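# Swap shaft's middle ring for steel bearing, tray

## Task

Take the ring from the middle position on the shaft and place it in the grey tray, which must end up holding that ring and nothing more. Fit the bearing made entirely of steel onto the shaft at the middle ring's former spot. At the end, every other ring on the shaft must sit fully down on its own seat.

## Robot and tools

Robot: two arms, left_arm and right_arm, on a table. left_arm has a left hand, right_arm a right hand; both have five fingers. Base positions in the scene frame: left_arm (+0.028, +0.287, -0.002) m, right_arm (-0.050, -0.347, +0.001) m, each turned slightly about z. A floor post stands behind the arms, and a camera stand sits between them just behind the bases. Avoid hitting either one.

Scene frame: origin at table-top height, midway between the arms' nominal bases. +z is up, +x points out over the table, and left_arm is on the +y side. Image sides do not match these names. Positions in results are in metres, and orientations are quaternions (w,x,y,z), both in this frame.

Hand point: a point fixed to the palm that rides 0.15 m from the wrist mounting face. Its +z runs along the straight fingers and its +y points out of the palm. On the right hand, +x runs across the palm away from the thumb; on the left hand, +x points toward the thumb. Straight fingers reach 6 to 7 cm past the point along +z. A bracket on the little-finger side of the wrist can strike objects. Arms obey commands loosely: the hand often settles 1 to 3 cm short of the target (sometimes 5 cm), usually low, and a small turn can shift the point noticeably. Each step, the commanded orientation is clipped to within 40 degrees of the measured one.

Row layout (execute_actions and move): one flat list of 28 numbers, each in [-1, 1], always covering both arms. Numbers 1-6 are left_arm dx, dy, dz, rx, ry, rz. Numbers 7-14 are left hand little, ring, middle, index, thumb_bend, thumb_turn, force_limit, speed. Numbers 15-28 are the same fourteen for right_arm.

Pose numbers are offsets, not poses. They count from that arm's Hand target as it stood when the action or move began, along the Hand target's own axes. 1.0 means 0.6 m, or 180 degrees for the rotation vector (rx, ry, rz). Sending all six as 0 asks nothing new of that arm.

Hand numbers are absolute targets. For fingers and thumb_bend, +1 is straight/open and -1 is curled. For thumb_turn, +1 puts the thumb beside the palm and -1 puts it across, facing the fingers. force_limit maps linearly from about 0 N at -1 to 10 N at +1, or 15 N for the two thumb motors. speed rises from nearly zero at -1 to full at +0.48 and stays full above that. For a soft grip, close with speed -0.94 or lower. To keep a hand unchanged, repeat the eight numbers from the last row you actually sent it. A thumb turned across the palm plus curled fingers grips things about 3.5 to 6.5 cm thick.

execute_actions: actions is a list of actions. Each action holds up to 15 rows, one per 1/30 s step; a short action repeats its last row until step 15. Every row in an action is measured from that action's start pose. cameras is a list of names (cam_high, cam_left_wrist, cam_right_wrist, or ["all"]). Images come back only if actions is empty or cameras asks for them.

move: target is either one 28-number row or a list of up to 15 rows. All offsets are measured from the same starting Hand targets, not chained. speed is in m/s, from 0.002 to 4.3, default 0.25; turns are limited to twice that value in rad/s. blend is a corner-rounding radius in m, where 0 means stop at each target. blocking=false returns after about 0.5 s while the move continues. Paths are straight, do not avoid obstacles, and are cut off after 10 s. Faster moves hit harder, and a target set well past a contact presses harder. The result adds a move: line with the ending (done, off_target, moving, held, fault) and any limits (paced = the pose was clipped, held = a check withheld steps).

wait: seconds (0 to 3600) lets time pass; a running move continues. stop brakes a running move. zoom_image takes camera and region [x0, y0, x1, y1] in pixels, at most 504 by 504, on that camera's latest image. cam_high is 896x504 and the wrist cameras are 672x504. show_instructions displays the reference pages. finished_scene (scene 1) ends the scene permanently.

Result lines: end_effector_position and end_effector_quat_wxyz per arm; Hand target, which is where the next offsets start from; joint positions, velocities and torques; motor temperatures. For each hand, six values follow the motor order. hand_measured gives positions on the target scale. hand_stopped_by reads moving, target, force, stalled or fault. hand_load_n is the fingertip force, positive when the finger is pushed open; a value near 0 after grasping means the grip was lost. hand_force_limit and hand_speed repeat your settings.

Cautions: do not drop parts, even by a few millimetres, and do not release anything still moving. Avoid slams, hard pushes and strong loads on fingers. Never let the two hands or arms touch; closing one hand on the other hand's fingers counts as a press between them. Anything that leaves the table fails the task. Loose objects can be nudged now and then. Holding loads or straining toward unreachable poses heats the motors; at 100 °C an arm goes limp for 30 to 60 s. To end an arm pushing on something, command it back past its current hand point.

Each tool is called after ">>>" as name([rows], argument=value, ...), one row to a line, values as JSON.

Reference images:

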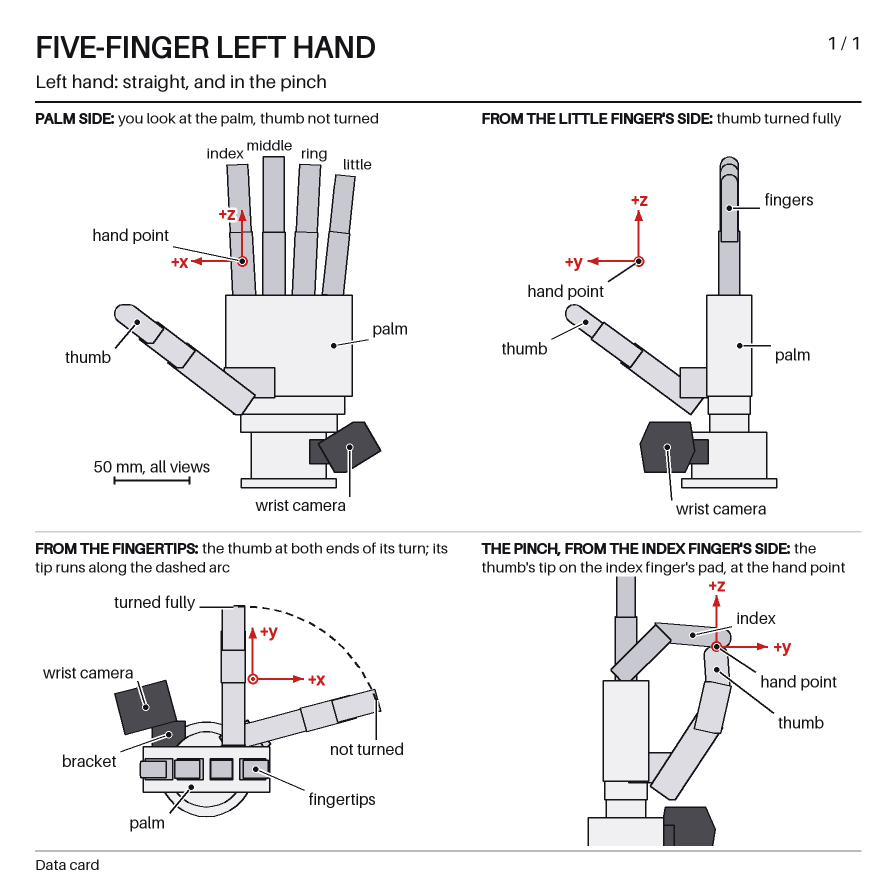

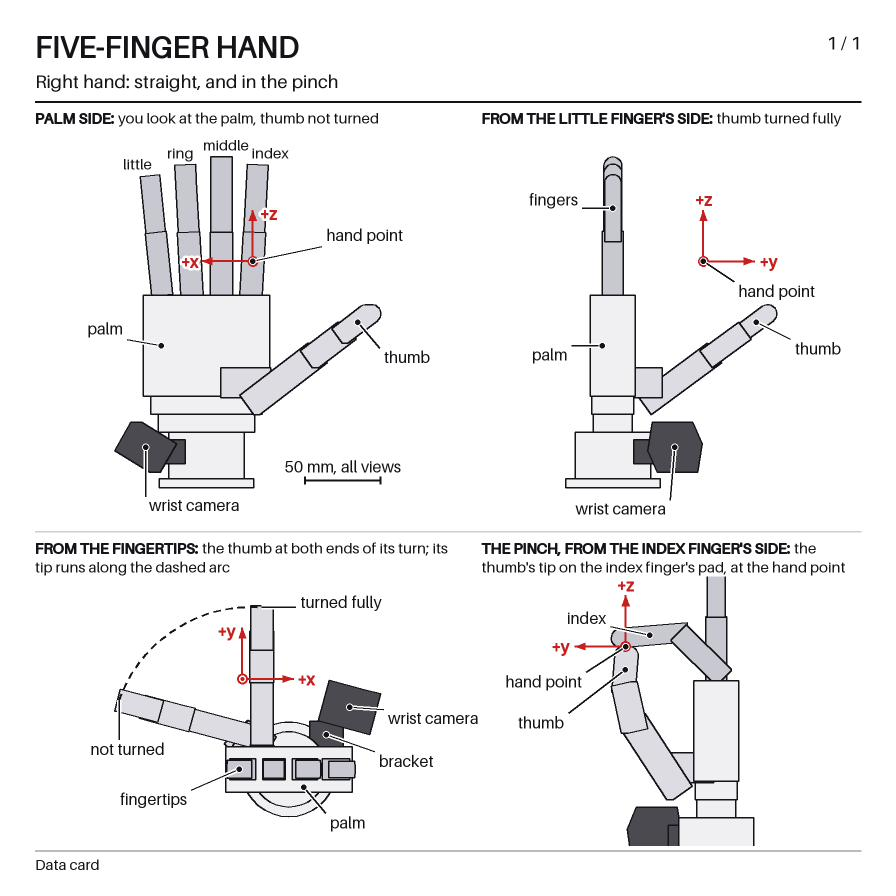

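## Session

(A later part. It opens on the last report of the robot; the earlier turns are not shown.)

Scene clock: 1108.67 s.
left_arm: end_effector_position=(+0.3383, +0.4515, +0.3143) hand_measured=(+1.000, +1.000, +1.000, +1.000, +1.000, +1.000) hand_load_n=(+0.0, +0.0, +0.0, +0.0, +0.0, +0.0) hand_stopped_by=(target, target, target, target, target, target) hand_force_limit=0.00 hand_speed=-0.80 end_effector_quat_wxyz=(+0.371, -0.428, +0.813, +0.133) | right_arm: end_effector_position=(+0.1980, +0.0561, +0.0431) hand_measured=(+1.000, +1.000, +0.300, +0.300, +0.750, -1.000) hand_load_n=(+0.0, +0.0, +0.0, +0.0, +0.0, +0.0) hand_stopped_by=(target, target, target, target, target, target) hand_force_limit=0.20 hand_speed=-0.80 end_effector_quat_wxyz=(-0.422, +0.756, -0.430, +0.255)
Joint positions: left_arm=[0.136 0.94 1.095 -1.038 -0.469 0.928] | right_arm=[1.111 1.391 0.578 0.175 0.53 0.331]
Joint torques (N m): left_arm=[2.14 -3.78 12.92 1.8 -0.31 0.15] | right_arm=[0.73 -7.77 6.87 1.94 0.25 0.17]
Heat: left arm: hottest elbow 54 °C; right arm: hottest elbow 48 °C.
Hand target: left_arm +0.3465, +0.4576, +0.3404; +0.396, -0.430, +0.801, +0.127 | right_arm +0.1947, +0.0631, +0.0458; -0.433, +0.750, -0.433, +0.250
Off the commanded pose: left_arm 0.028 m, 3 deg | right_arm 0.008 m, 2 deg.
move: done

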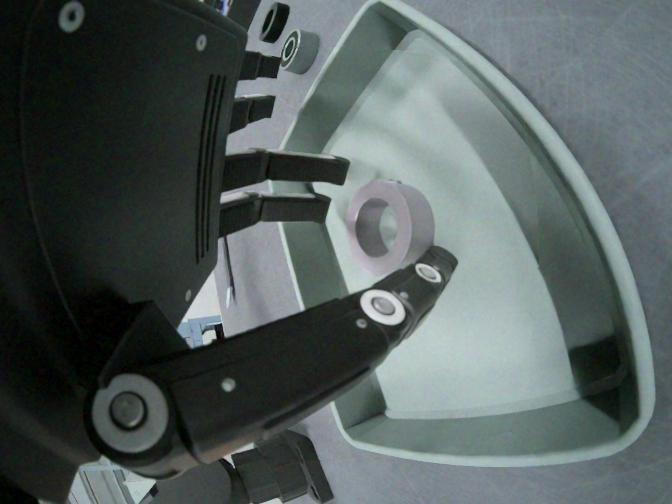

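>>> move(target=[0,0,0,0,0,0,1,1,1,1,1,1,0,-0.8,0,0,0,0,0,0,1,1,0.6,0.6,0.9,-1,0.2,-0.5], cameras=[])

>>> move([
  [0,0,0,0,0,0,1,1,1,1,1,1,0,-0.8,-0.0133,-0.0568,-0.0017,0,0,0,1,1,0.6,0.6,0.9,-1,0.2,-0.5],
  [0,0,0,0,0,0,1,1,1,1,1,1,0,-0.8,-0.0133,-0.2012,-0.085,0,0,0,1,1,0.6,0.6,0.9,-1,0.2,-0.5],
], speed=0.12, blend=0.01, cameras=["cam_high","cam_right_wrist"])

Scene clock: 1121.17 s.
left_arm: end_effector_position=(+0.3383, +0.4515, +0.3143) hand_measured=(+1.000, +1.000, +1.000, +1.000, +1.000, +1.000) hand_load_n=(+0.0, +0.0, +0.0, +0.0, +0.0, +0.0) hand_stopped_by=(target, target, target, target, target, target) hand_force_limit=0.00 hand_speed=-0.80 end_effector_quat_wxyz=(+0.371, -0.428, +0.813, +0.133) | right_arm: end_effector_position=(+0.1980, +0.0561, +0.0431) hand_measured=(+1.000, +1.000, +0.600, +0.600, +0.900, -1.000) hand_load_n=(+0.0, +0.0, +0.0, -0.5, +0.0, +0.0) hand_stopped_by=(target, target, target, target, target, target) hand_force_limit=0.20 hand_speed=-0.50 end_effector_quat_wxyz=(-0.422, +0.756, -0.430, +0.255)
Joint positions: left_arm=[0.136 0.94 1.095 -1.038 -0.469 0.928] | right_arm=[1.111 1.391 0.578 0.175 0.53 0.332]
Joint torques (N m): left_arm=[2.2 -3.78 12.93 1.8 -0.31 0.15] | right_arm=[0.73 -7.65 6.83 1.95 0.24 0.16]
Heat: left arm: hottest elbow 54 °C; right arm: hottest elbow 46 °C.
Hand target: left_arm +0.3465, +0.4576, +0.3404; +0.396, -0.430, +0.801, +0.127 | right_arm +0.1947, +0.0631, +0.0458; -0.433, +0.750, -0.433, +0.250
Off the commanded pose: left_arm 0.028 m, 3 deg | right_arm 0.008 m, 2 deg.
move: done

Scene clock: 1122.90 s.
left_arm: end_effector_position=(+0.3383, +0.4515, +0.3143) hand_measured=(+1.000, +1.000, +1.000, +1.000, +1.000, +1.000) hand_load_n=(+0.0, +0.0, +0.0, +0.0, +0.0, +0.0) hand_stopped_by=(target, target, target, target, target, target) hand_force_limit=0.00 hand_speed=-0.80 end_effector_quat_wxyz=(+0.371, -0.428, +0.813, +0.133) | right_arm: end_effector_position=(+0.2000, +0.0617, +0.1491) hand_measured=(+1.000, +1.000, +0.600, +0.600, +0.900, -1.000) hand_load_n=(+0.0, +0.0, +0.0, +0.0, +0.0, +0.0) hand_stopped_by=(target, target, target, target, target, target) hand_force_limit=0.20 hand_speed=-0.50 end_effector_quat_wxyz=(-0.412, +0.762, -0.429, +0.255)
Joint positions: left_arm=[0.136 0.94 1.095 -1.038 -0.469 0.928] | right_arm=[1.111 1.197 0.766 -0.228 0.527 0.332]
Joint torques (N m): left_arm=[2.14 -3.78 12.92 1.8 -0.31 0.14] | right_arm=[0.15 -7.71 12.15 0.75 0.11 0.09]
Heat: left arm: hottest elbow 54 °C; right arm: hottest elbow 46 °C.
Hand target: left_arm +0.3465, +0.4576, +0.3404; +0.396, -0.430, +0.801, +0.127 | right_arm +0.2048, +0.0780, +0.1756; -0.433, +0.750, -0.433, +0.250
Off the commanded pose: left_arm 0.028 m, 3 deg | right_arm 0.032 m, 3 deg.
move: off_target (right_arm)

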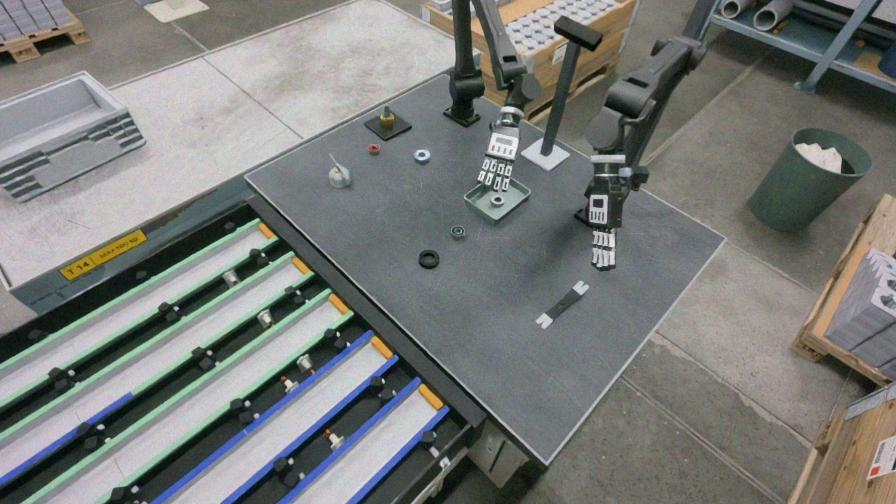

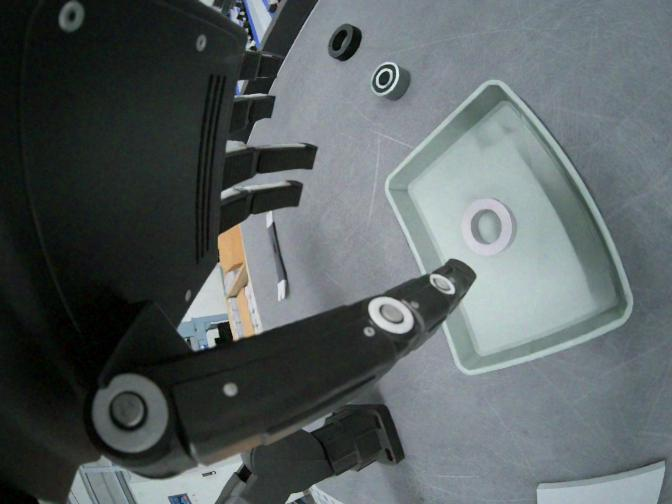

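>>> move(target=[0,0,0,0,0,0,1,1,1,1,1,1,0,-0.8,0.5375,0.1485,-0.1903,-0.0308,0.2564,0.1665,1,1,0.45,0.45,0.85,-1,0.2,-0.5], speed=0.2, cameras=["cam_high","cam_right_wrist"])

>>> zoom_image(camera="cam_high", region=[370, 90, 470, 190])

>>> zoom_image(camera="cam_high", region=[340, 80, 440, 170])

Scene clock: 1178.17 s.
left_arm: end_effector_position=(+0.3383, +0.4515, +0.3143) hand_measured=(+1.000, +1.000, +1.000, +1.000, +1.000, +1.000) hand_load_n=(+0.0, +0.0, +0.0, +0.0, +0.0, +0.0) hand_stopped_by=(target, target, target, target, target, target) hand_force_limit=0.00 hand_speed=-0.80 end_effector_quat_wxyz=(+0.371, -0.428, +0.813, +0.133) | right_arm: end_effector_position=(+0.2432, -0.2686, +0.1559) hand_measured=(+1.000, +1.000, +0.450, +0.450, +0.850, -1.000) hand_load_n=(+0.0, +0.0, +0.0, +0.0, +0.0, +0.0) hand_stopped_by=(target, target, target, target, target, target) hand_force_limit=0.20 hand_speed=-0.50 end_effector_quat_wxyz=(+0.248, -0.479, +0.751, -0.381)
Joint positions: left_arm=[0.136 0.94 1.095 -1.038 -0.469 0.928] | right_arm=[0.51 0.685 0.56 -0.778 0.728 0.709]
Joint torques (N m): left_arm=[2.14 -3.78 12.92 1.81 -0.31 0.14] | right_arm=[-1.03 -1.44 8.95 0.5 0.24 -0.12]
Heat: left arm: hottest elbow 54 °C; right arm: hottest elbow 46 °C.
Hand target: left_arm +0.3465, +0.4576, +0.3404; +0.396, -0.430, +0.801, +0.127 | right_arm +0.2420, -0.2730, +0.1556; +0.244, -0.479, +0.752, -0.383
Off the commanded pose: left_arm 0.028 m, 3 deg | right_arm 0.005 m, 1 deg.
move: done

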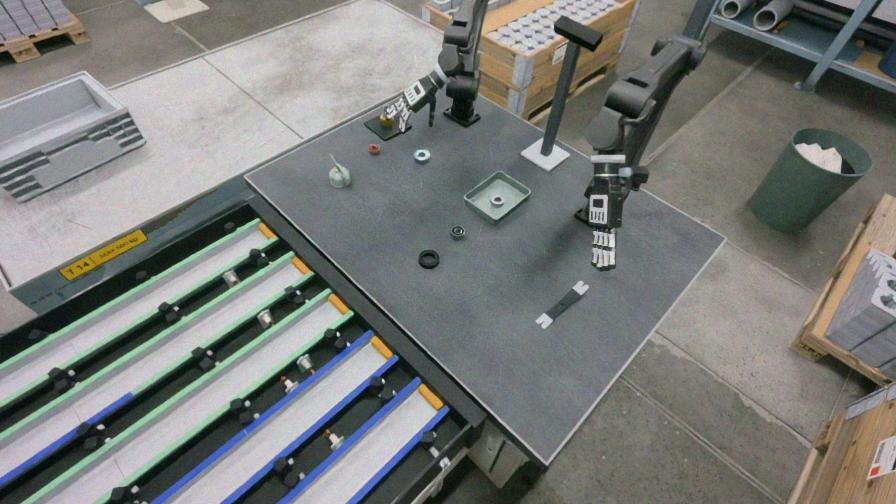

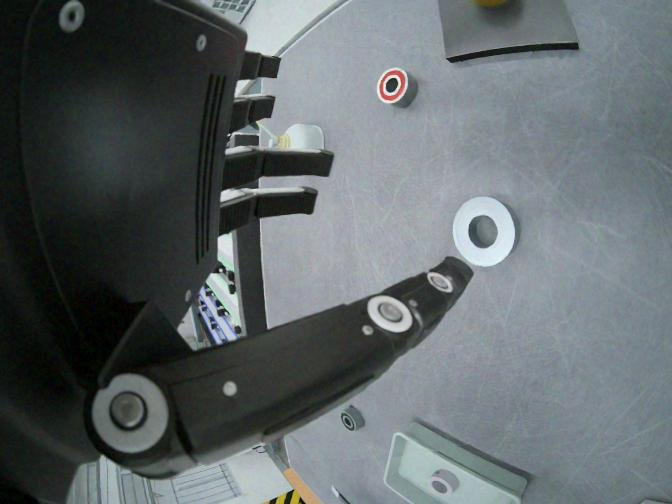

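Scaled by 5.040 from the camera's image (finer frame: 1280x720).

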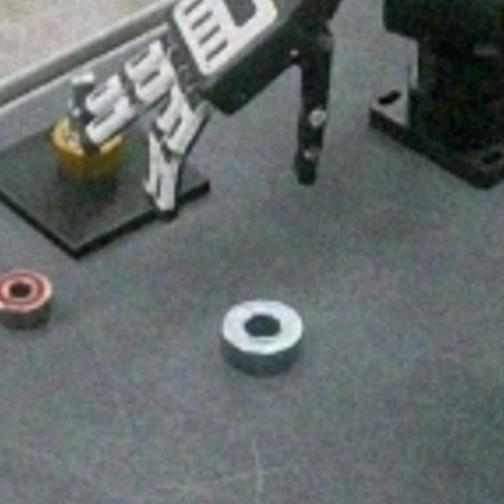

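Scaled by 5.040 from the camera's image (finer frame: 1280x720).

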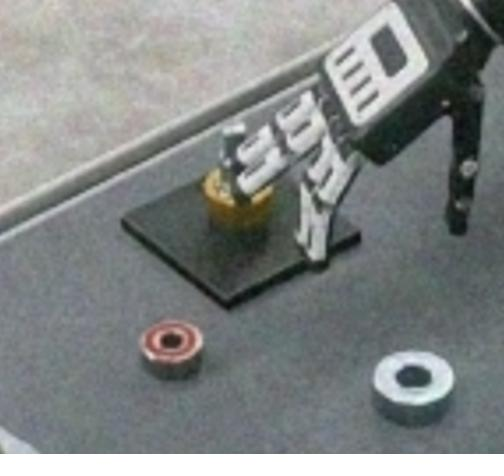

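>>> move(target=[0,0,0,0,0,0,1,1,1,1,1,1,0,-0.8,0,0.1154,0.0839,0,0,0,1,1,0.45,0.45,0.85,-1,0.2,-0.5], speed=0.15, cameras=["cam_high","cam_right_wrist"])

>>> zoom_image(camera="cam_high", region=[380, 110, 460, 180])

>>> zoom_image(camera="cam_right_wrist", region=[290, 120, 540, 300])

Scene clock: 1196.10 s.
left_arm: end_effector_position=(+0.3383, +0.4515, +0.3143) hand_measured=(+1.000, +1.000, +1.000, +1.000, +1.000, +1.000) hand_load_n=(+0.0, +0.0, +0.0, +0.5, +0.0, -0.5) hand_stopped_by=(target, target, target, target, target, target) hand_force_limit=0.00 hand_speed=-0.80 end_effector_quat_wxyz=(+0.371, -0.428, +0.813, +0.133) | right_arm: end_effector_position=(+0.2371, -0.2722, +0.0678) hand_measured=(+1.000, +1.000, +0.450, +0.450, +0.850, -1.000) hand_load_n=(+0.0, +0.0, +0.0, +0.0, +0.0, +0.0) hand_stopped_by=(target, target, target, target, target, target) hand_force_limit=0.20 hand_speed=-0.50 end_effector_quat_wxyz=(+0.240, -0.484, +0.751, -0.381)
Joint positions: left_arm=[0.136 0.94 1.095 -1.038 -0.469 0.928] | right_arm=[0.51 0.772 0.358 -0.507 0.728 0.709]
Joint torques (N m): left_arm=[2.2 -3.78 12.92 1.81 -0.31 0.15] | right_arm=[-0.85 -0.5 8.55 1.42 0.26 -0.11]
Motor temperatures (°C): left_arm=[27 27 55 27 20 25] | right_arm=[26 24 47 22 22 23]
Heat: left arm: hottest elbow 55 °C; right arm: hottest elbow 47 °C.
Hand target: left_arm +0.3465, +0.4576, +0.3404; +0.396, -0.430, +0.801, +0.127 | right_arm +0.2420, -0.2730, +0.0701; +0.244, -0.479, +0.752, -0.383
Off the commanded pose: left_arm 0.028 m, 3 deg | right_arm 0.005 m, 1 deg.
move: done

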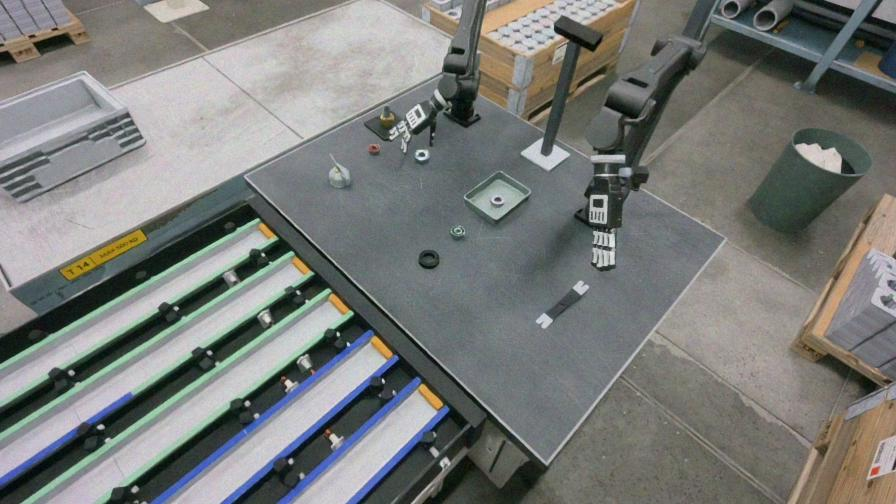

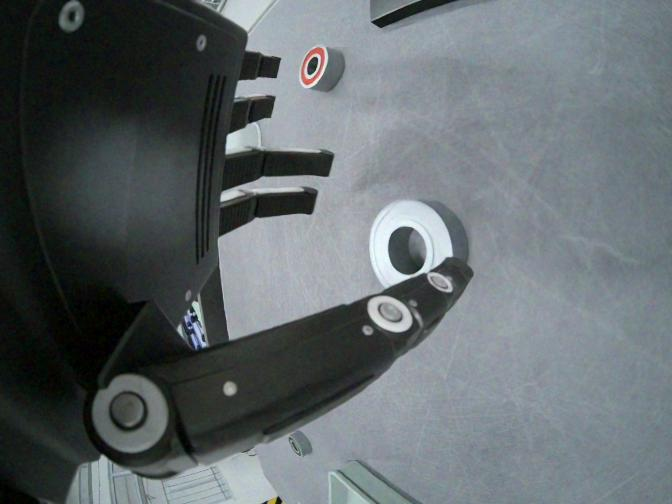

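Scaled by 6.300 from the camera's image (finer frame: 1280x720).

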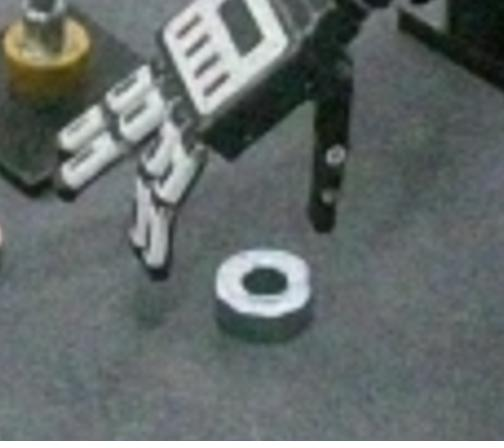

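Scaled by 2.016 from the camera's image (finer frame: 960x720).

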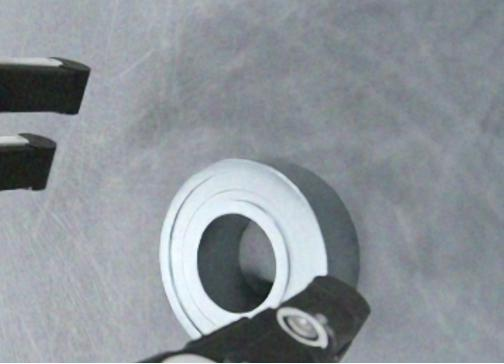

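>>> move(target=[0,0,0,0,0,0,1,1,1,1,1,1,0,-0.8,-0.01,0.032,-0.0017,0,0,0,1,1,0.45,0.45,0.85,-1,0.2,-0.5], speed=0.1, cameras=["cam_high","cam_right_wrist"])

>>> zoom_image(camera="cam_high", region=[380, 110, 460, 180])

>>> zoom_image(camera="cam_right_wrist", region=[290, 120, 540, 300])

Scene clock: 1225.03 s.
left_arm: end_effector_position=(+0.3383, +0.4515, +0.3143) hand_measured=(+1.000, +1.000, +1.000, +1.000, +1.000, +1.000) hand_load_n=(+0.0, +0.0, +0.0, +0.0, +0.0, +0.0) hand_stopped_by=(target, target, target, target, target, target) hand_force_limit=0.00 hand_speed=-0.80 end_effector_quat_wxyz=(+0.371, -0.428, +0.813, +0.133) | right_arm: end_effector_position=(+0.2297, -0.2688, +0.0530) hand_measured=(+1.000, +1.000, +0.450, +0.450, +0.850, -1.000) hand_load_n=(+0.0, +0.0, +0.0, +0.0, +0.0, +0.0) hand_stopped_by=(target, target, target, target, target, target) hand_force_limit=0.20 hand_speed=-0.50 end_effector_quat_wxyz=(+0.232, -0.485, +0.750, -0.385)
Joint positions: left_arm=[0.136 0.94 1.095 -1.038 -0.469 0.928] | right_arm=[0.555 0.806 0.335 -0.5 0.763 0.758]
Joint torques (N m): left_arm=[2.14 -3.78 12.93 1.8 -0.31 0.15] | right_arm=[0.38 -0.56 8.21 1.43 0.46 0.17]
Motor temperatures (°C): left_arm=[27 26 55 27 20 25] | right_arm=[26 23 46 22 22 23]
Heat: left arm: hottest elbow 55 °C; right arm: hottest elbow 46 °C.
Hand target: left_arm +0.3465, +0.4576, +0.3404; +0.396, -0.430, +0.801, +0.127 | right_arm +0.2334, -0.2624, +0.0551; +0.244, -0.479, +0.751, -0.383
Off the commanded pose: left_arm 0.028 m, 3 deg | right_arm 0.008 m, 2 deg.
move: done

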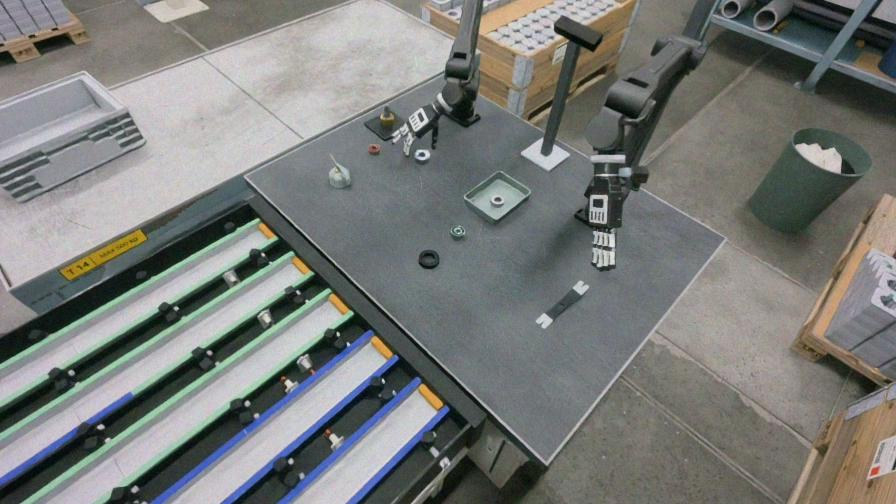

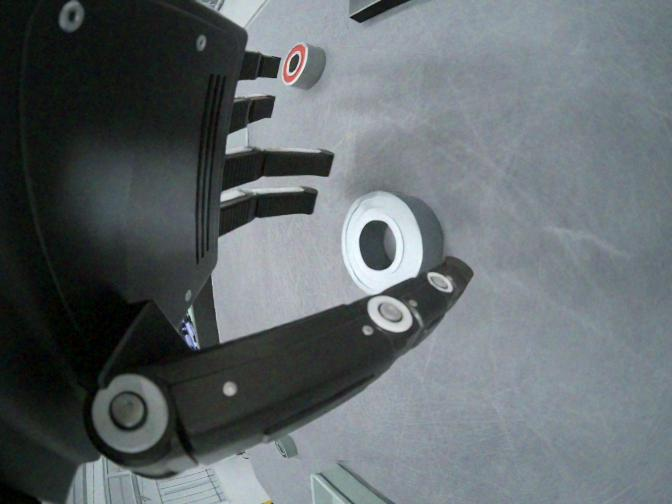

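Scaled by 6.300 from the camera's image (finer frame: 1280x720).

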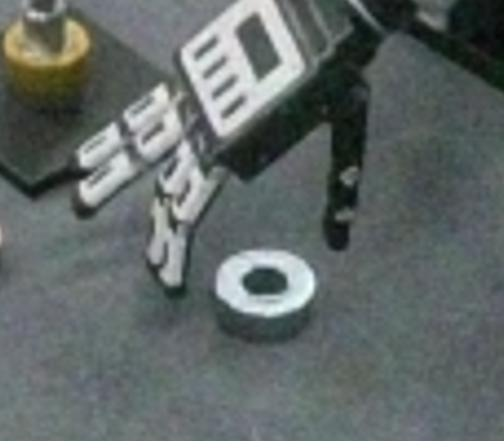

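Scaled by 2.016 from the camera's image (finer frame: 960x720).

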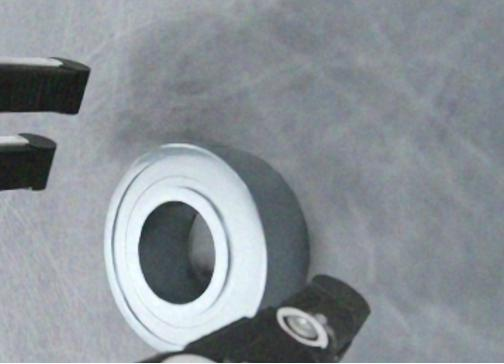

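>>> move(target=[0,0,0,0,0,0,1,1,1,1,1,1,0,-0.8,-0.0151,0.0041,-0.0057,0,0,0,1,1,0.45,0.45,0.85,-1,0.2,-0.5], speed=0.1, cameras=["cam_high","cam_right_wrist"])

>>> zoom_image(camera="cam_high", region=[380, 110, 460, 180])

>>> zoom_image(camera="cam_right_wrist", region=[290, 120, 540, 300])

Scene clock: 1251.57 s.
left_arm: end_effector_position=(+0.3383, +0.4515, +0.3143) hand_measured=(+1.000, +1.000, +1.000, +1.000, +1.000, +1.000) hand_load_n=(+0.0, +0.0, +0.0, +0.0, +0.0, +0.0) hand_stopped_by=(target, target, target, target, target, target) hand_force_limit=0.00 hand_speed=-0.80 end_effector_quat_wxyz=(+0.371, -0.428, +0.813, +0.133) | right_arm: end_effector_position=(+0.2276, -0.2606, +0.0475) hand_measured=(+1.000, +1.000, +0.450, +0.450, +0.850, -1.000) hand_load_n=(+0.0, +0.0, +0.0, +0.0, +0.0, +0.0) hand_stopped_by=(target, target, target, target, target, target) hand_force_limit=0.20 hand_speed=-0.50 end_effector_quat_wxyz=(+0.232, -0.485, +0.750, -0.385)
Joint positions: left_arm=[0.136 0.94 1.095 -1.038 -0.469 0.928] | right_arm=[0.596 0.839 0.335 -0.5 0.787 0.806]
Joint torques (N m): left_arm=[2.14 -3.78 12.93 1.8 -0.31 0.15] | right_arm=[0.91 -0.67 9.24 0.72 0.48 0.16]
Motor temperatures (°C): left_arm=[27 26 55 27 20 25] | right_arm=[26 23 45 22 22 23]
Heat: left arm: hottest elbow 55 °C; right arm: hottest elbow 45 °C.
Hand target: left_arm +0.3465, +0.4576, +0.3404; +0.396, -0.430, +0.801, +0.127 | right_arm +0.2335, -0.2525, +0.0551; +0.244, -0.479, +0.752, -0.383
Off the commanded pose: left_arm 0.028 m, 3 deg | right_arm 0.013 m, 2 deg.
move: off_target (right_arm)

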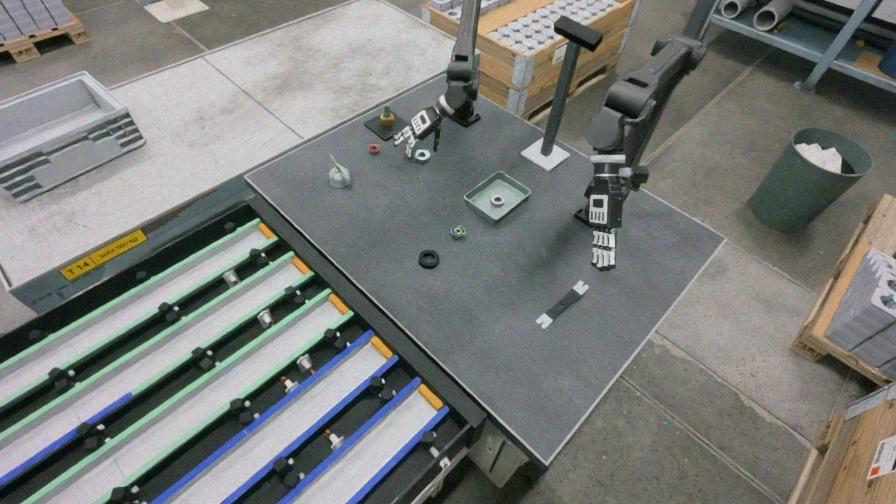

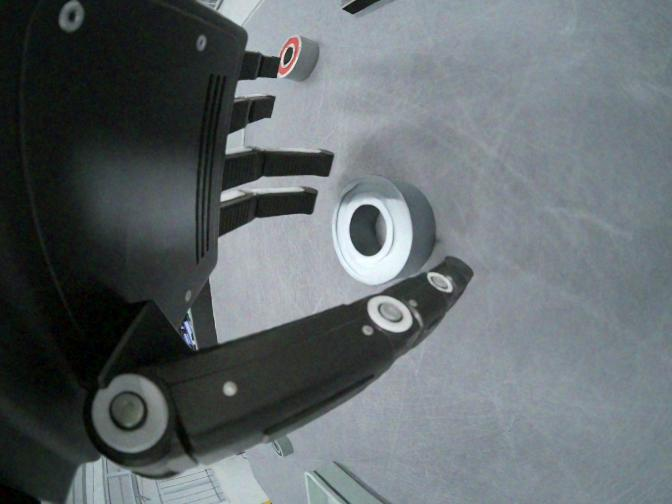

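Scaled by 6.300 from the camera's image (finer frame: 1280x720).

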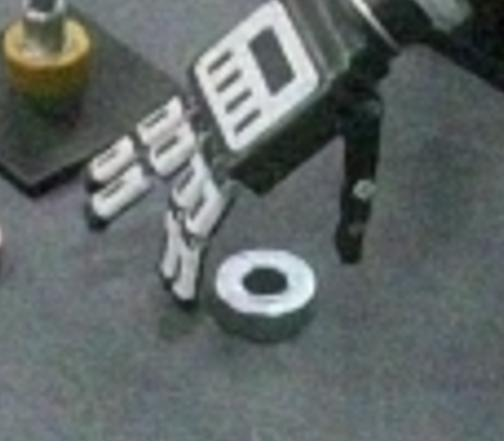

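Scaled by 2.016 from the camera's image (finer frame: 960x720).

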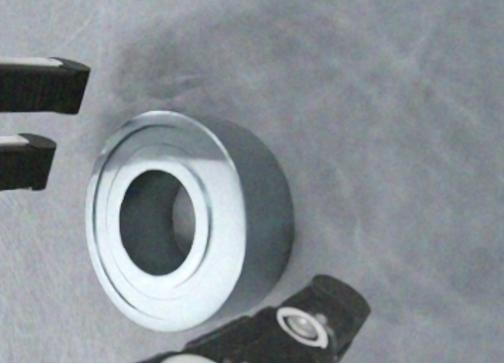

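>>> move(target=[0,0,0,0,0,0,1,1,1,1,1,1,0,-0.8,-0.0067,0.0121,0.0088,0,0,0,1,1,0.45,0.45,0.85,-1,0.2,-0.5], speed=0.06, cameras=["cam_high","cam_right_wrist"])

>>> zoom_image(camera="cam_high", region=[380, 110, 460, 180])

>>> zoom_image(camera="cam_right_wrist", region=[290, 120, 540, 300])

Scene clock: 1291.40 s.
left_arm: end_effector_position=(+0.3383, +0.4515, +0.3143) hand_measured=(+1.000, +1.000, +1.000, +1.000, +1.000, +1.000) hand_load_n=(+0.0, -0.5, +0.0, +0.0, +0.0, +0.0) hand_stopped_by=(target, target, target, target, target, target) hand_force_limit=0.00 hand_speed=-0.80 end_effector_quat_wxyz=(+0.371, -0.428, +0.813, +0.133) | right_arm: end_effector_position=(+0.2291, -0.2576, +0.0408) hand_measured=(+1.000, +1.000, +0.450, +0.450, +0.850, -1.000) hand_load_n=(+0.0, +0.0, +0.0, +0.0, +0.0, +0.0) hand_stopped_by=(target, target, target, target, target, target) hand_force_limit=0.20 hand_speed=-0.50 end_effector_quat_wxyz=(+0.228, -0.486, +0.750, -0.386)
Joint positions: left_arm=[0.136 0.94 1.095 -1.038 -0.469 0.928] | right_arm=[0.605 0.878 0.335 -0.477 0.792 0.819]
Joint torques (N m): left_arm=[2.14 -3.78 12.93 1.8 -0.31 0.15] | right_arm=[1.49 -1.14 8.42 1.24 0.48 0.15]
Motor temperatures (°C): left_arm=[27 26 55 27 20 24] | right_arm=[26 23 45 22 22 23]
Heat: left arm: hottest elbow 55 °C; right arm: hottest elbow 45 °C.
Hand target: left_arm +0.3465, +0.4576, +0.3404; +0.396, -0.430, +0.801, +0.127 | right_arm +0.2351, -0.2488, +0.0461; +0.244, -0.479, +0.752, -0.383
Off the commanded pose: left_arm 0.028 m, 3 deg | right_arm 0.012 m, 2 deg.
move: off_target (right_arm)

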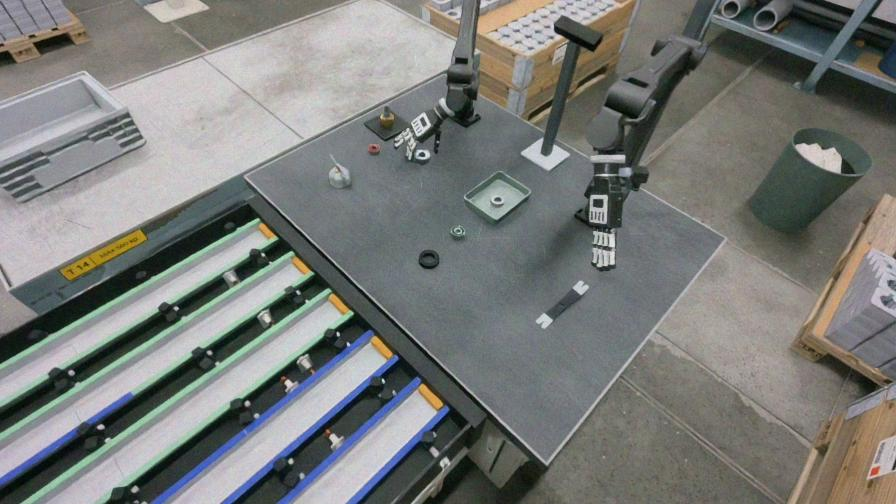

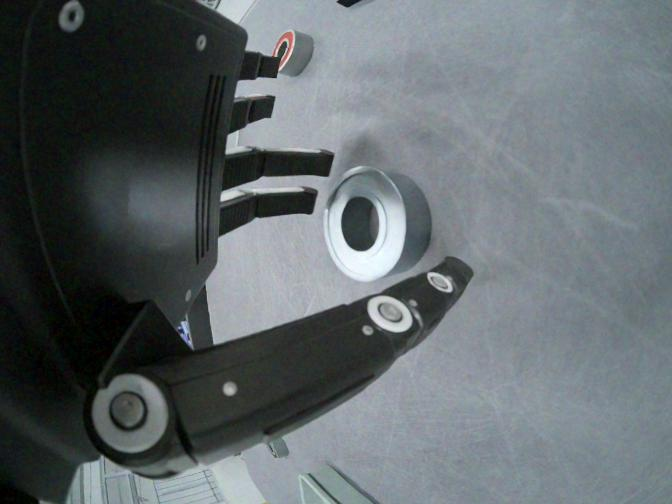

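Scaled by 6.300 from the camera's image (finer frame: 1280x720).

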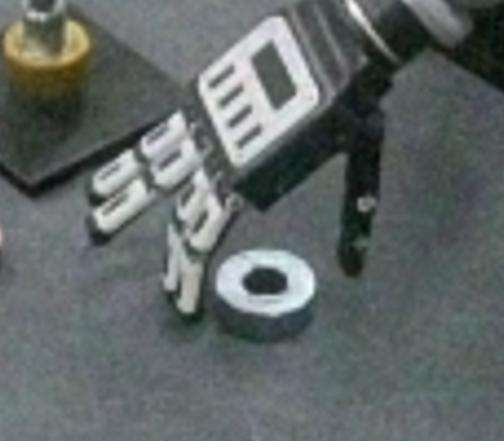

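Scaled by 2.016 from the camera's image (finer frame: 960x720).

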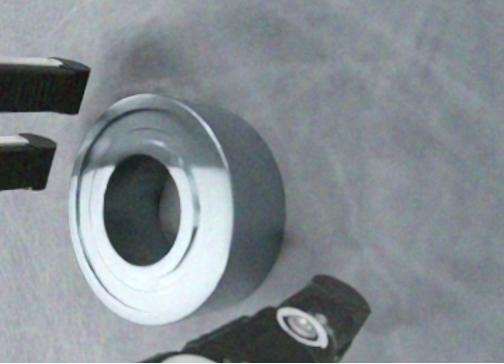

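>>> move(target=[0,0,0,0,0,0,1,1,1,1,1,1,0,-0.8,0,0.0075,0.0095,0,0,0,1,1,0.45,0.45,0.85,-1,0.2,-0.5], speed=0.04, cameras=["cam_high","cam_right_wrist"])

>>> zoom_image(camera="cam_high", region=[380, 110, 460, 180])

>>> zoom_image(camera="cam_right_wrist", region=[290, 120, 540, 300])

Scene clock: 1301.93 s.
left_arm: end_effector_position=(+0.3383, +0.4515, +0.3143) hand_measured=(+1.000, +1.000, +1.000, +1.000, +1.000, +1.000) hand_load_n=(+0.0, +0.0, +0.0, +0.0, +0.0, +0.0) hand_stopped_by=(target, target, target, target, target, target) hand_force_limit=0.00 hand_speed=-0.80 end_effector_quat_wxyz=(+0.371, -0.428, +0.813, +0.133) | right_arm: end_effector_position=(+0.2354, -0.2530, +0.0399) hand_measured=(+1.000, +1.000, +0.450, +0.450, +0.850, -1.000) hand_load_n=(+0.0, +0.0, +0.0, +0.0, +0.0, +0.0) hand_stopped_by=(target, target, target, target, target, target) hand_force_limit=0.20 hand_speed=-0.50 end_effector_quat_wxyz=(+0.237, -0.481, +0.751, -0.385)
Joint positions: left_arm=[0.136 0.94 1.095 -1.038 -0.469 0.928] | right_arm=[0.605 0.902 0.335 -0.433 0.792 0.819]
Joint torques (N m): left_arm=[2.2 -3.78 12.93 1.8 -0.31 0.15] | right_arm=[0.21 -1.26 7.45 1.47 0.32 0.04]
Motor temperatures (°C): left_arm=[27 26 55 27 20 24] | right_arm=[25 23 45 22 22 23]
Heat: left arm: hottest elbow 55 °C; right arm: hottest elbow 45 °C.
Hand target: left_arm +0.3465, +0.4576, +0.3404; +0.396, -0.430, +0.801, +0.127 | right_arm +0.2369, -0.2497, +0.0391; +0.244, -0.479, +0.751, -0.383
Off the commanded pose: left_arm 0.028 m, 3 deg | right_arm 0.004 m, 1 deg.
move: done

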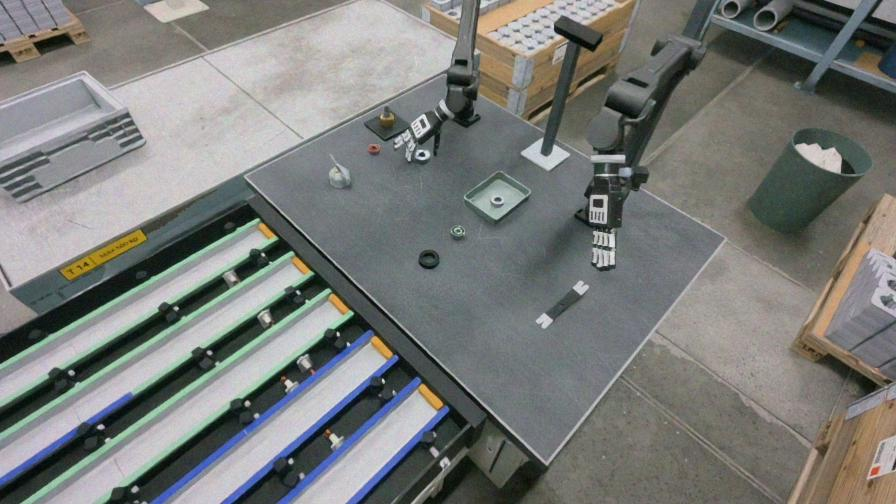

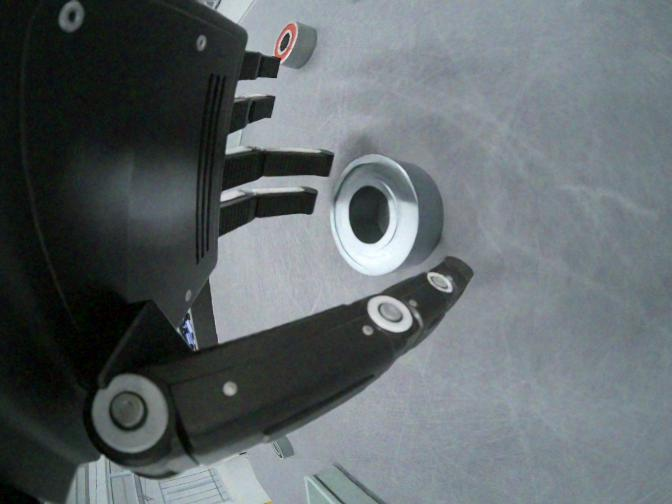

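Scaled by 6.300 from the camera's image (finer frame: 1280x720).

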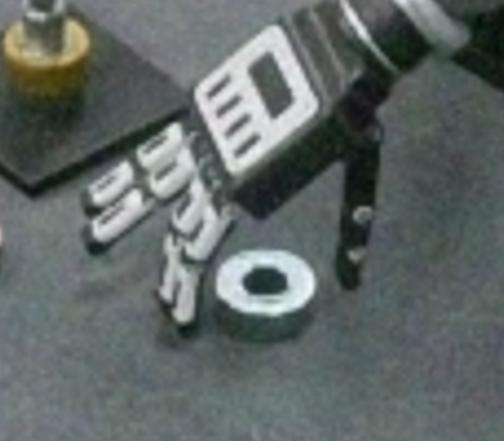

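Scaled by 2.016 from the camera's image (finer frame: 960x720).

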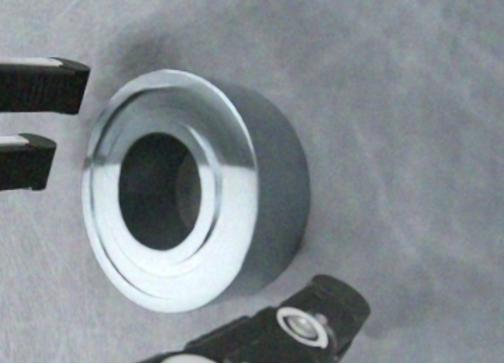

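>>> move(target=[0,0,0,0,0,0,1,1,1,1,1,1,0,-0.8,0.0075,-0.01,-0.0033,0,0,0,1,1,0.45,0.45,0.85,-1,0.2,-0.5], speed=0.04, cameras=["cam_high","cam_right_wrist"])

>>> zoom_image(camera="cam_high", region=[380, 110, 460, 180])

>>> zoom_image(camera="cam_right_wrist", region=[290, 120, 540, 300])

Scene clock: 1335.90 s.
left_arm: end_effector_position=(+0.3383, +0.4515, +0.3143) hand_measured=(+1.000, +1.000, +1.000, +1.000, +1.000, +1.000) hand_load_n=(+0.0, +0.0, +0.0, +0.0, +0.0, +0.0) hand_stopped_by=(target, target, target, target, target, target) hand_force_limit=0.00 hand_speed=-0.80 end_effector_quat_wxyz=(+0.371, -0.428, +0.813, +0.133) | right_arm: end_effector_position=(+0.2362, -0.2502, +0.0445) hand_measured=(+1.000, +1.000, +0.450, +0.450, +0.850, -1.000) hand_load_n=(+0.0, +0.0, +0.0, +0.0, +0.0, +0.0) hand_stopped_by=(target, target, target, target, target, target) hand_force_limit=0.20 hand_speed=-0.50 end_effector_quat_wxyz=(+0.247, -0.479, +0.751, -0.380)
Joint positions: left_arm=[0.136 0.94 1.095 -1.038 -0.469 0.928] | right_arm=[0.605 0.882 0.335 -0.433 0.783 0.818]
Joint torques (N m): left_arm=[2.2 -3.78 12.92 1.8 -0.31 0.15] | right_arm=[-1.2 -2.26 7.66 0.65 0.31 -0.19]
Motor temperatures (°C): left_arm=[27 26 55 27 20 24] | right_arm=[25 23 43 22 22 23]
Heat: left arm: hottest elbow 55 °C; right arm: hottest elbow 43 °C.
Hand target: left_arm +0.3465, +0.4576, +0.3404; +0.396, -0.430, +0.801, +0.127 | right_arm +0.2368, -0.2545, +0.0452; +0.244, -0.479, +0.752, -0.383
Off the commanded pose: left_arm 0.028 m, 3 deg | right_arm 0.004 m, 0 deg.
move: done

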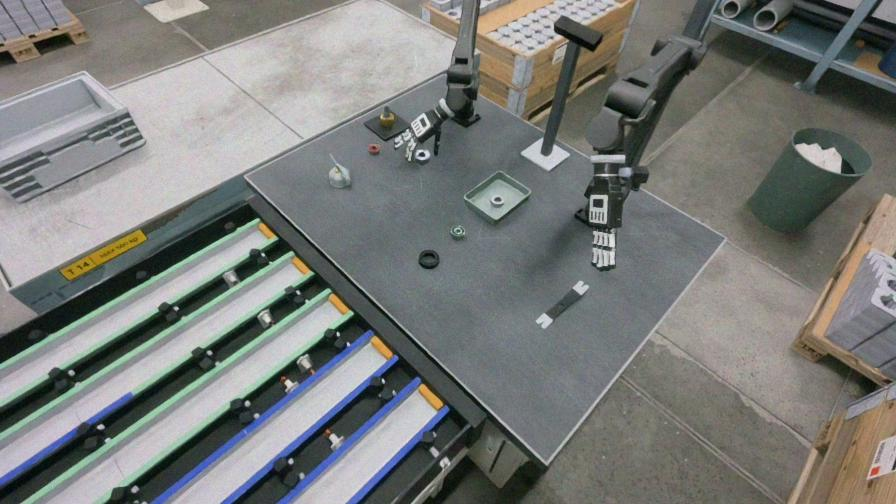

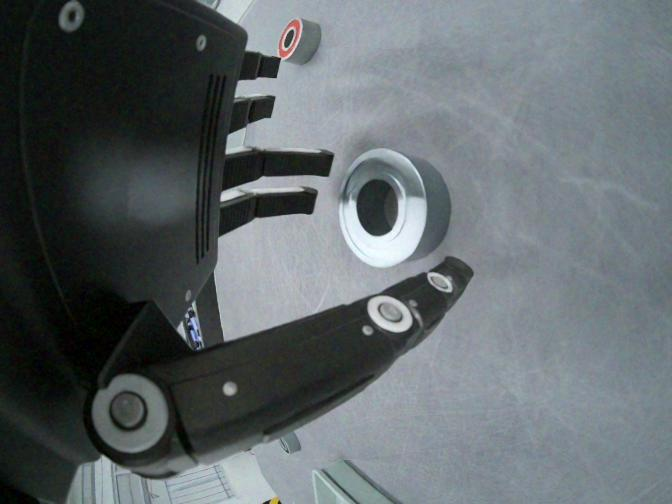

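Scaled by 6.300 from the camera's image (finer frame: 1280x720).

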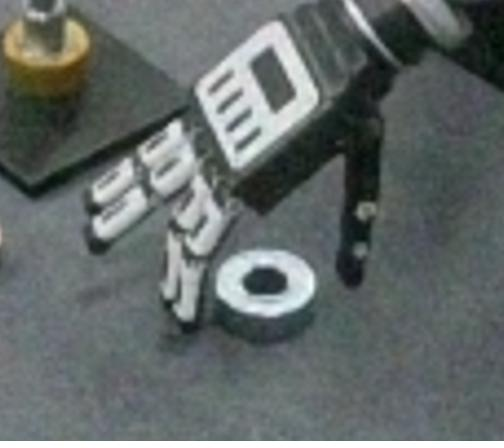

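Scaled by 2.016 from the camera's image (finer frame: 960x720).

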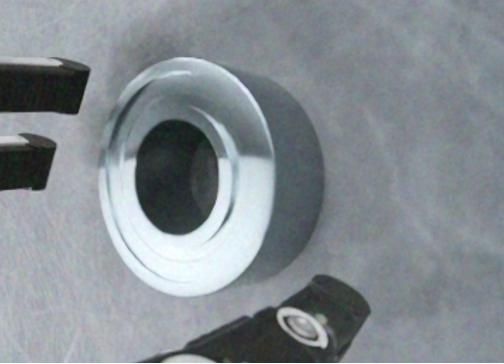

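>>> move(target=[0,0,0,0,0,0,1,1,1,1,1,1,0,-0.8,0.015,0.0008,0.0047,0,0,0,1,1,0.45,0.45,0.85,-1,0.2,-0.5], speed=0.04, cameras=["cam_high","cam_right_wrist"])

>>> zoom_image(camera="cam_high", region=[380, 110, 460, 180])

>>> zoom_image(camera="cam_right_wrist", region=[290, 120, 540, 300])

Scene clock: 1349.63 s.
left_arm: end_effector_position=(+0.3383, +0.4515, +0.3143) hand_measured=(+1.000, +1.000, +1.000, +1.000, +1.000, +1.000) hand_load_n=(+0.0, +0.0, +0.0, +0.0, +0.0, +0.0) hand_stopped_by=(target, target, target, target, target, target) hand_force_limit=0.00 hand_speed=-0.80 end_effector_quat_wxyz=(+0.371, -0.428, +0.813, +0.133) | right_arm: end_effector_position=(+0.2314, -0.2613, +0.0403) hand_measured=(+1.000, +1.000, +0.450, +0.450, +0.850, -1.000) hand_load_n=(+0.0, +0.0, +0.0, +0.0, +0.0, +0.0) hand_stopped_by=(target, target, target, target, target, target) hand_force_limit=0.20 hand_speed=-0.50 end_effector_quat_wxyz=(+0.240, -0.482, +0.752, -0.380)
Joint positions: left_arm=[0.136 0.94 1.095 -1.038 -0.469 0.928] | right_arm=[0.573 0.853 0.314 -0.433 0.765 0.786]
Joint torques (N m): left_arm=[2.14 -3.78 12.92 1.8 -0.31 0.15] | right_arm=[-1.03 -2.02 7.8 1.32 0.29 -0.22]
Motor temperatures (°C): left_arm=[27 26 56 27 20 24] | right_arm=[25 23 42 22 22 23]
Heat: left arm: hottest elbow 56 °C; right arm: hottest elbow 42 °C.
Hand target: left_arm +0.3465, +0.4576, +0.3404; +0.396, -0.430, +0.801, +0.127 | right_arm +0.2349, -0.2635, +0.0432; +0.244, -0.479, +0.751, -0.383
Off the commanded pose: left_arm 0.028 m, 3 deg | right_arm 0.005 m, 1 deg.
move: done

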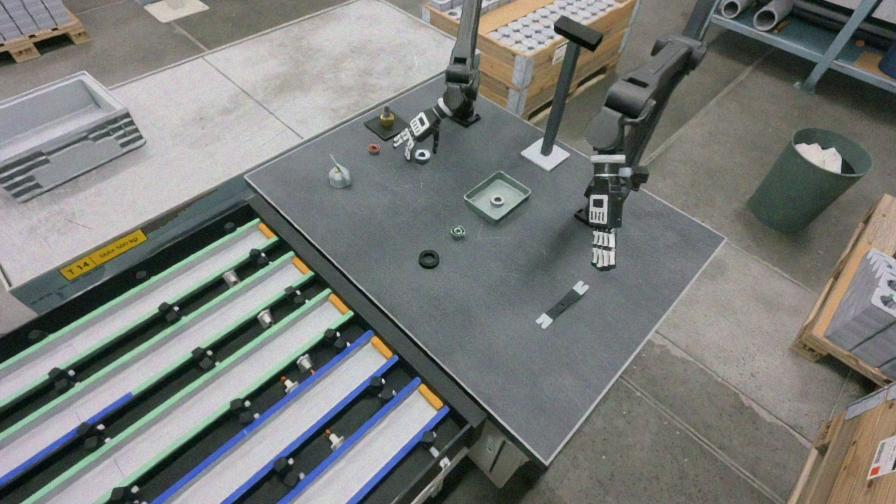

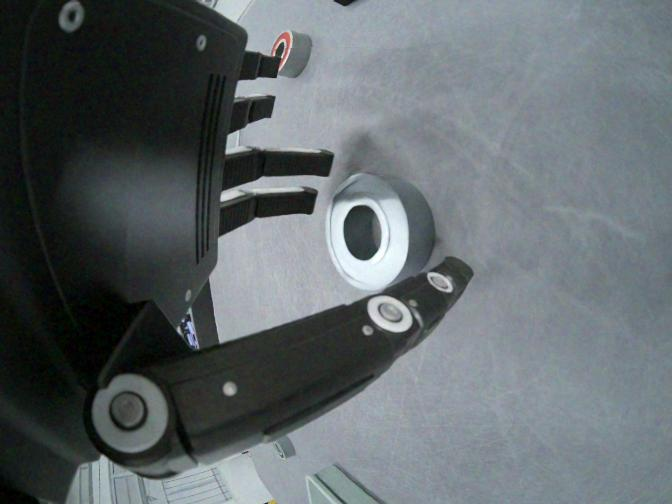

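Scaled by 6.300 from the camera's image (finer frame: 1280x720).

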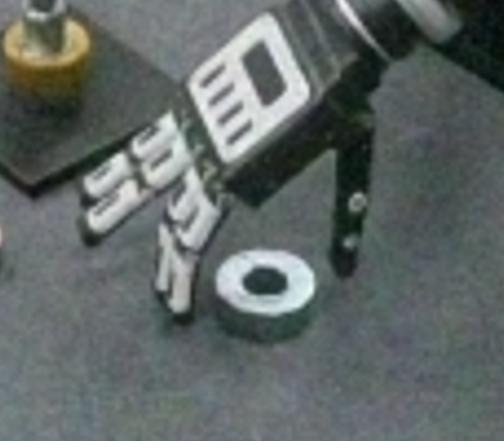

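Scaled by 2.016 from the camera's image (finer frame: 960x720).

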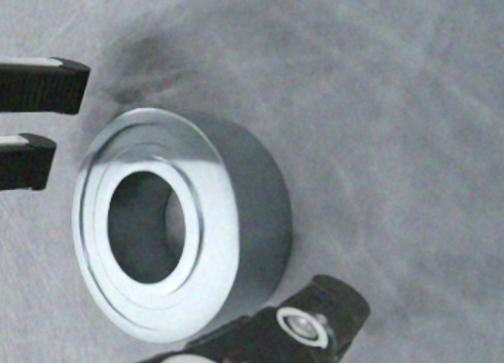

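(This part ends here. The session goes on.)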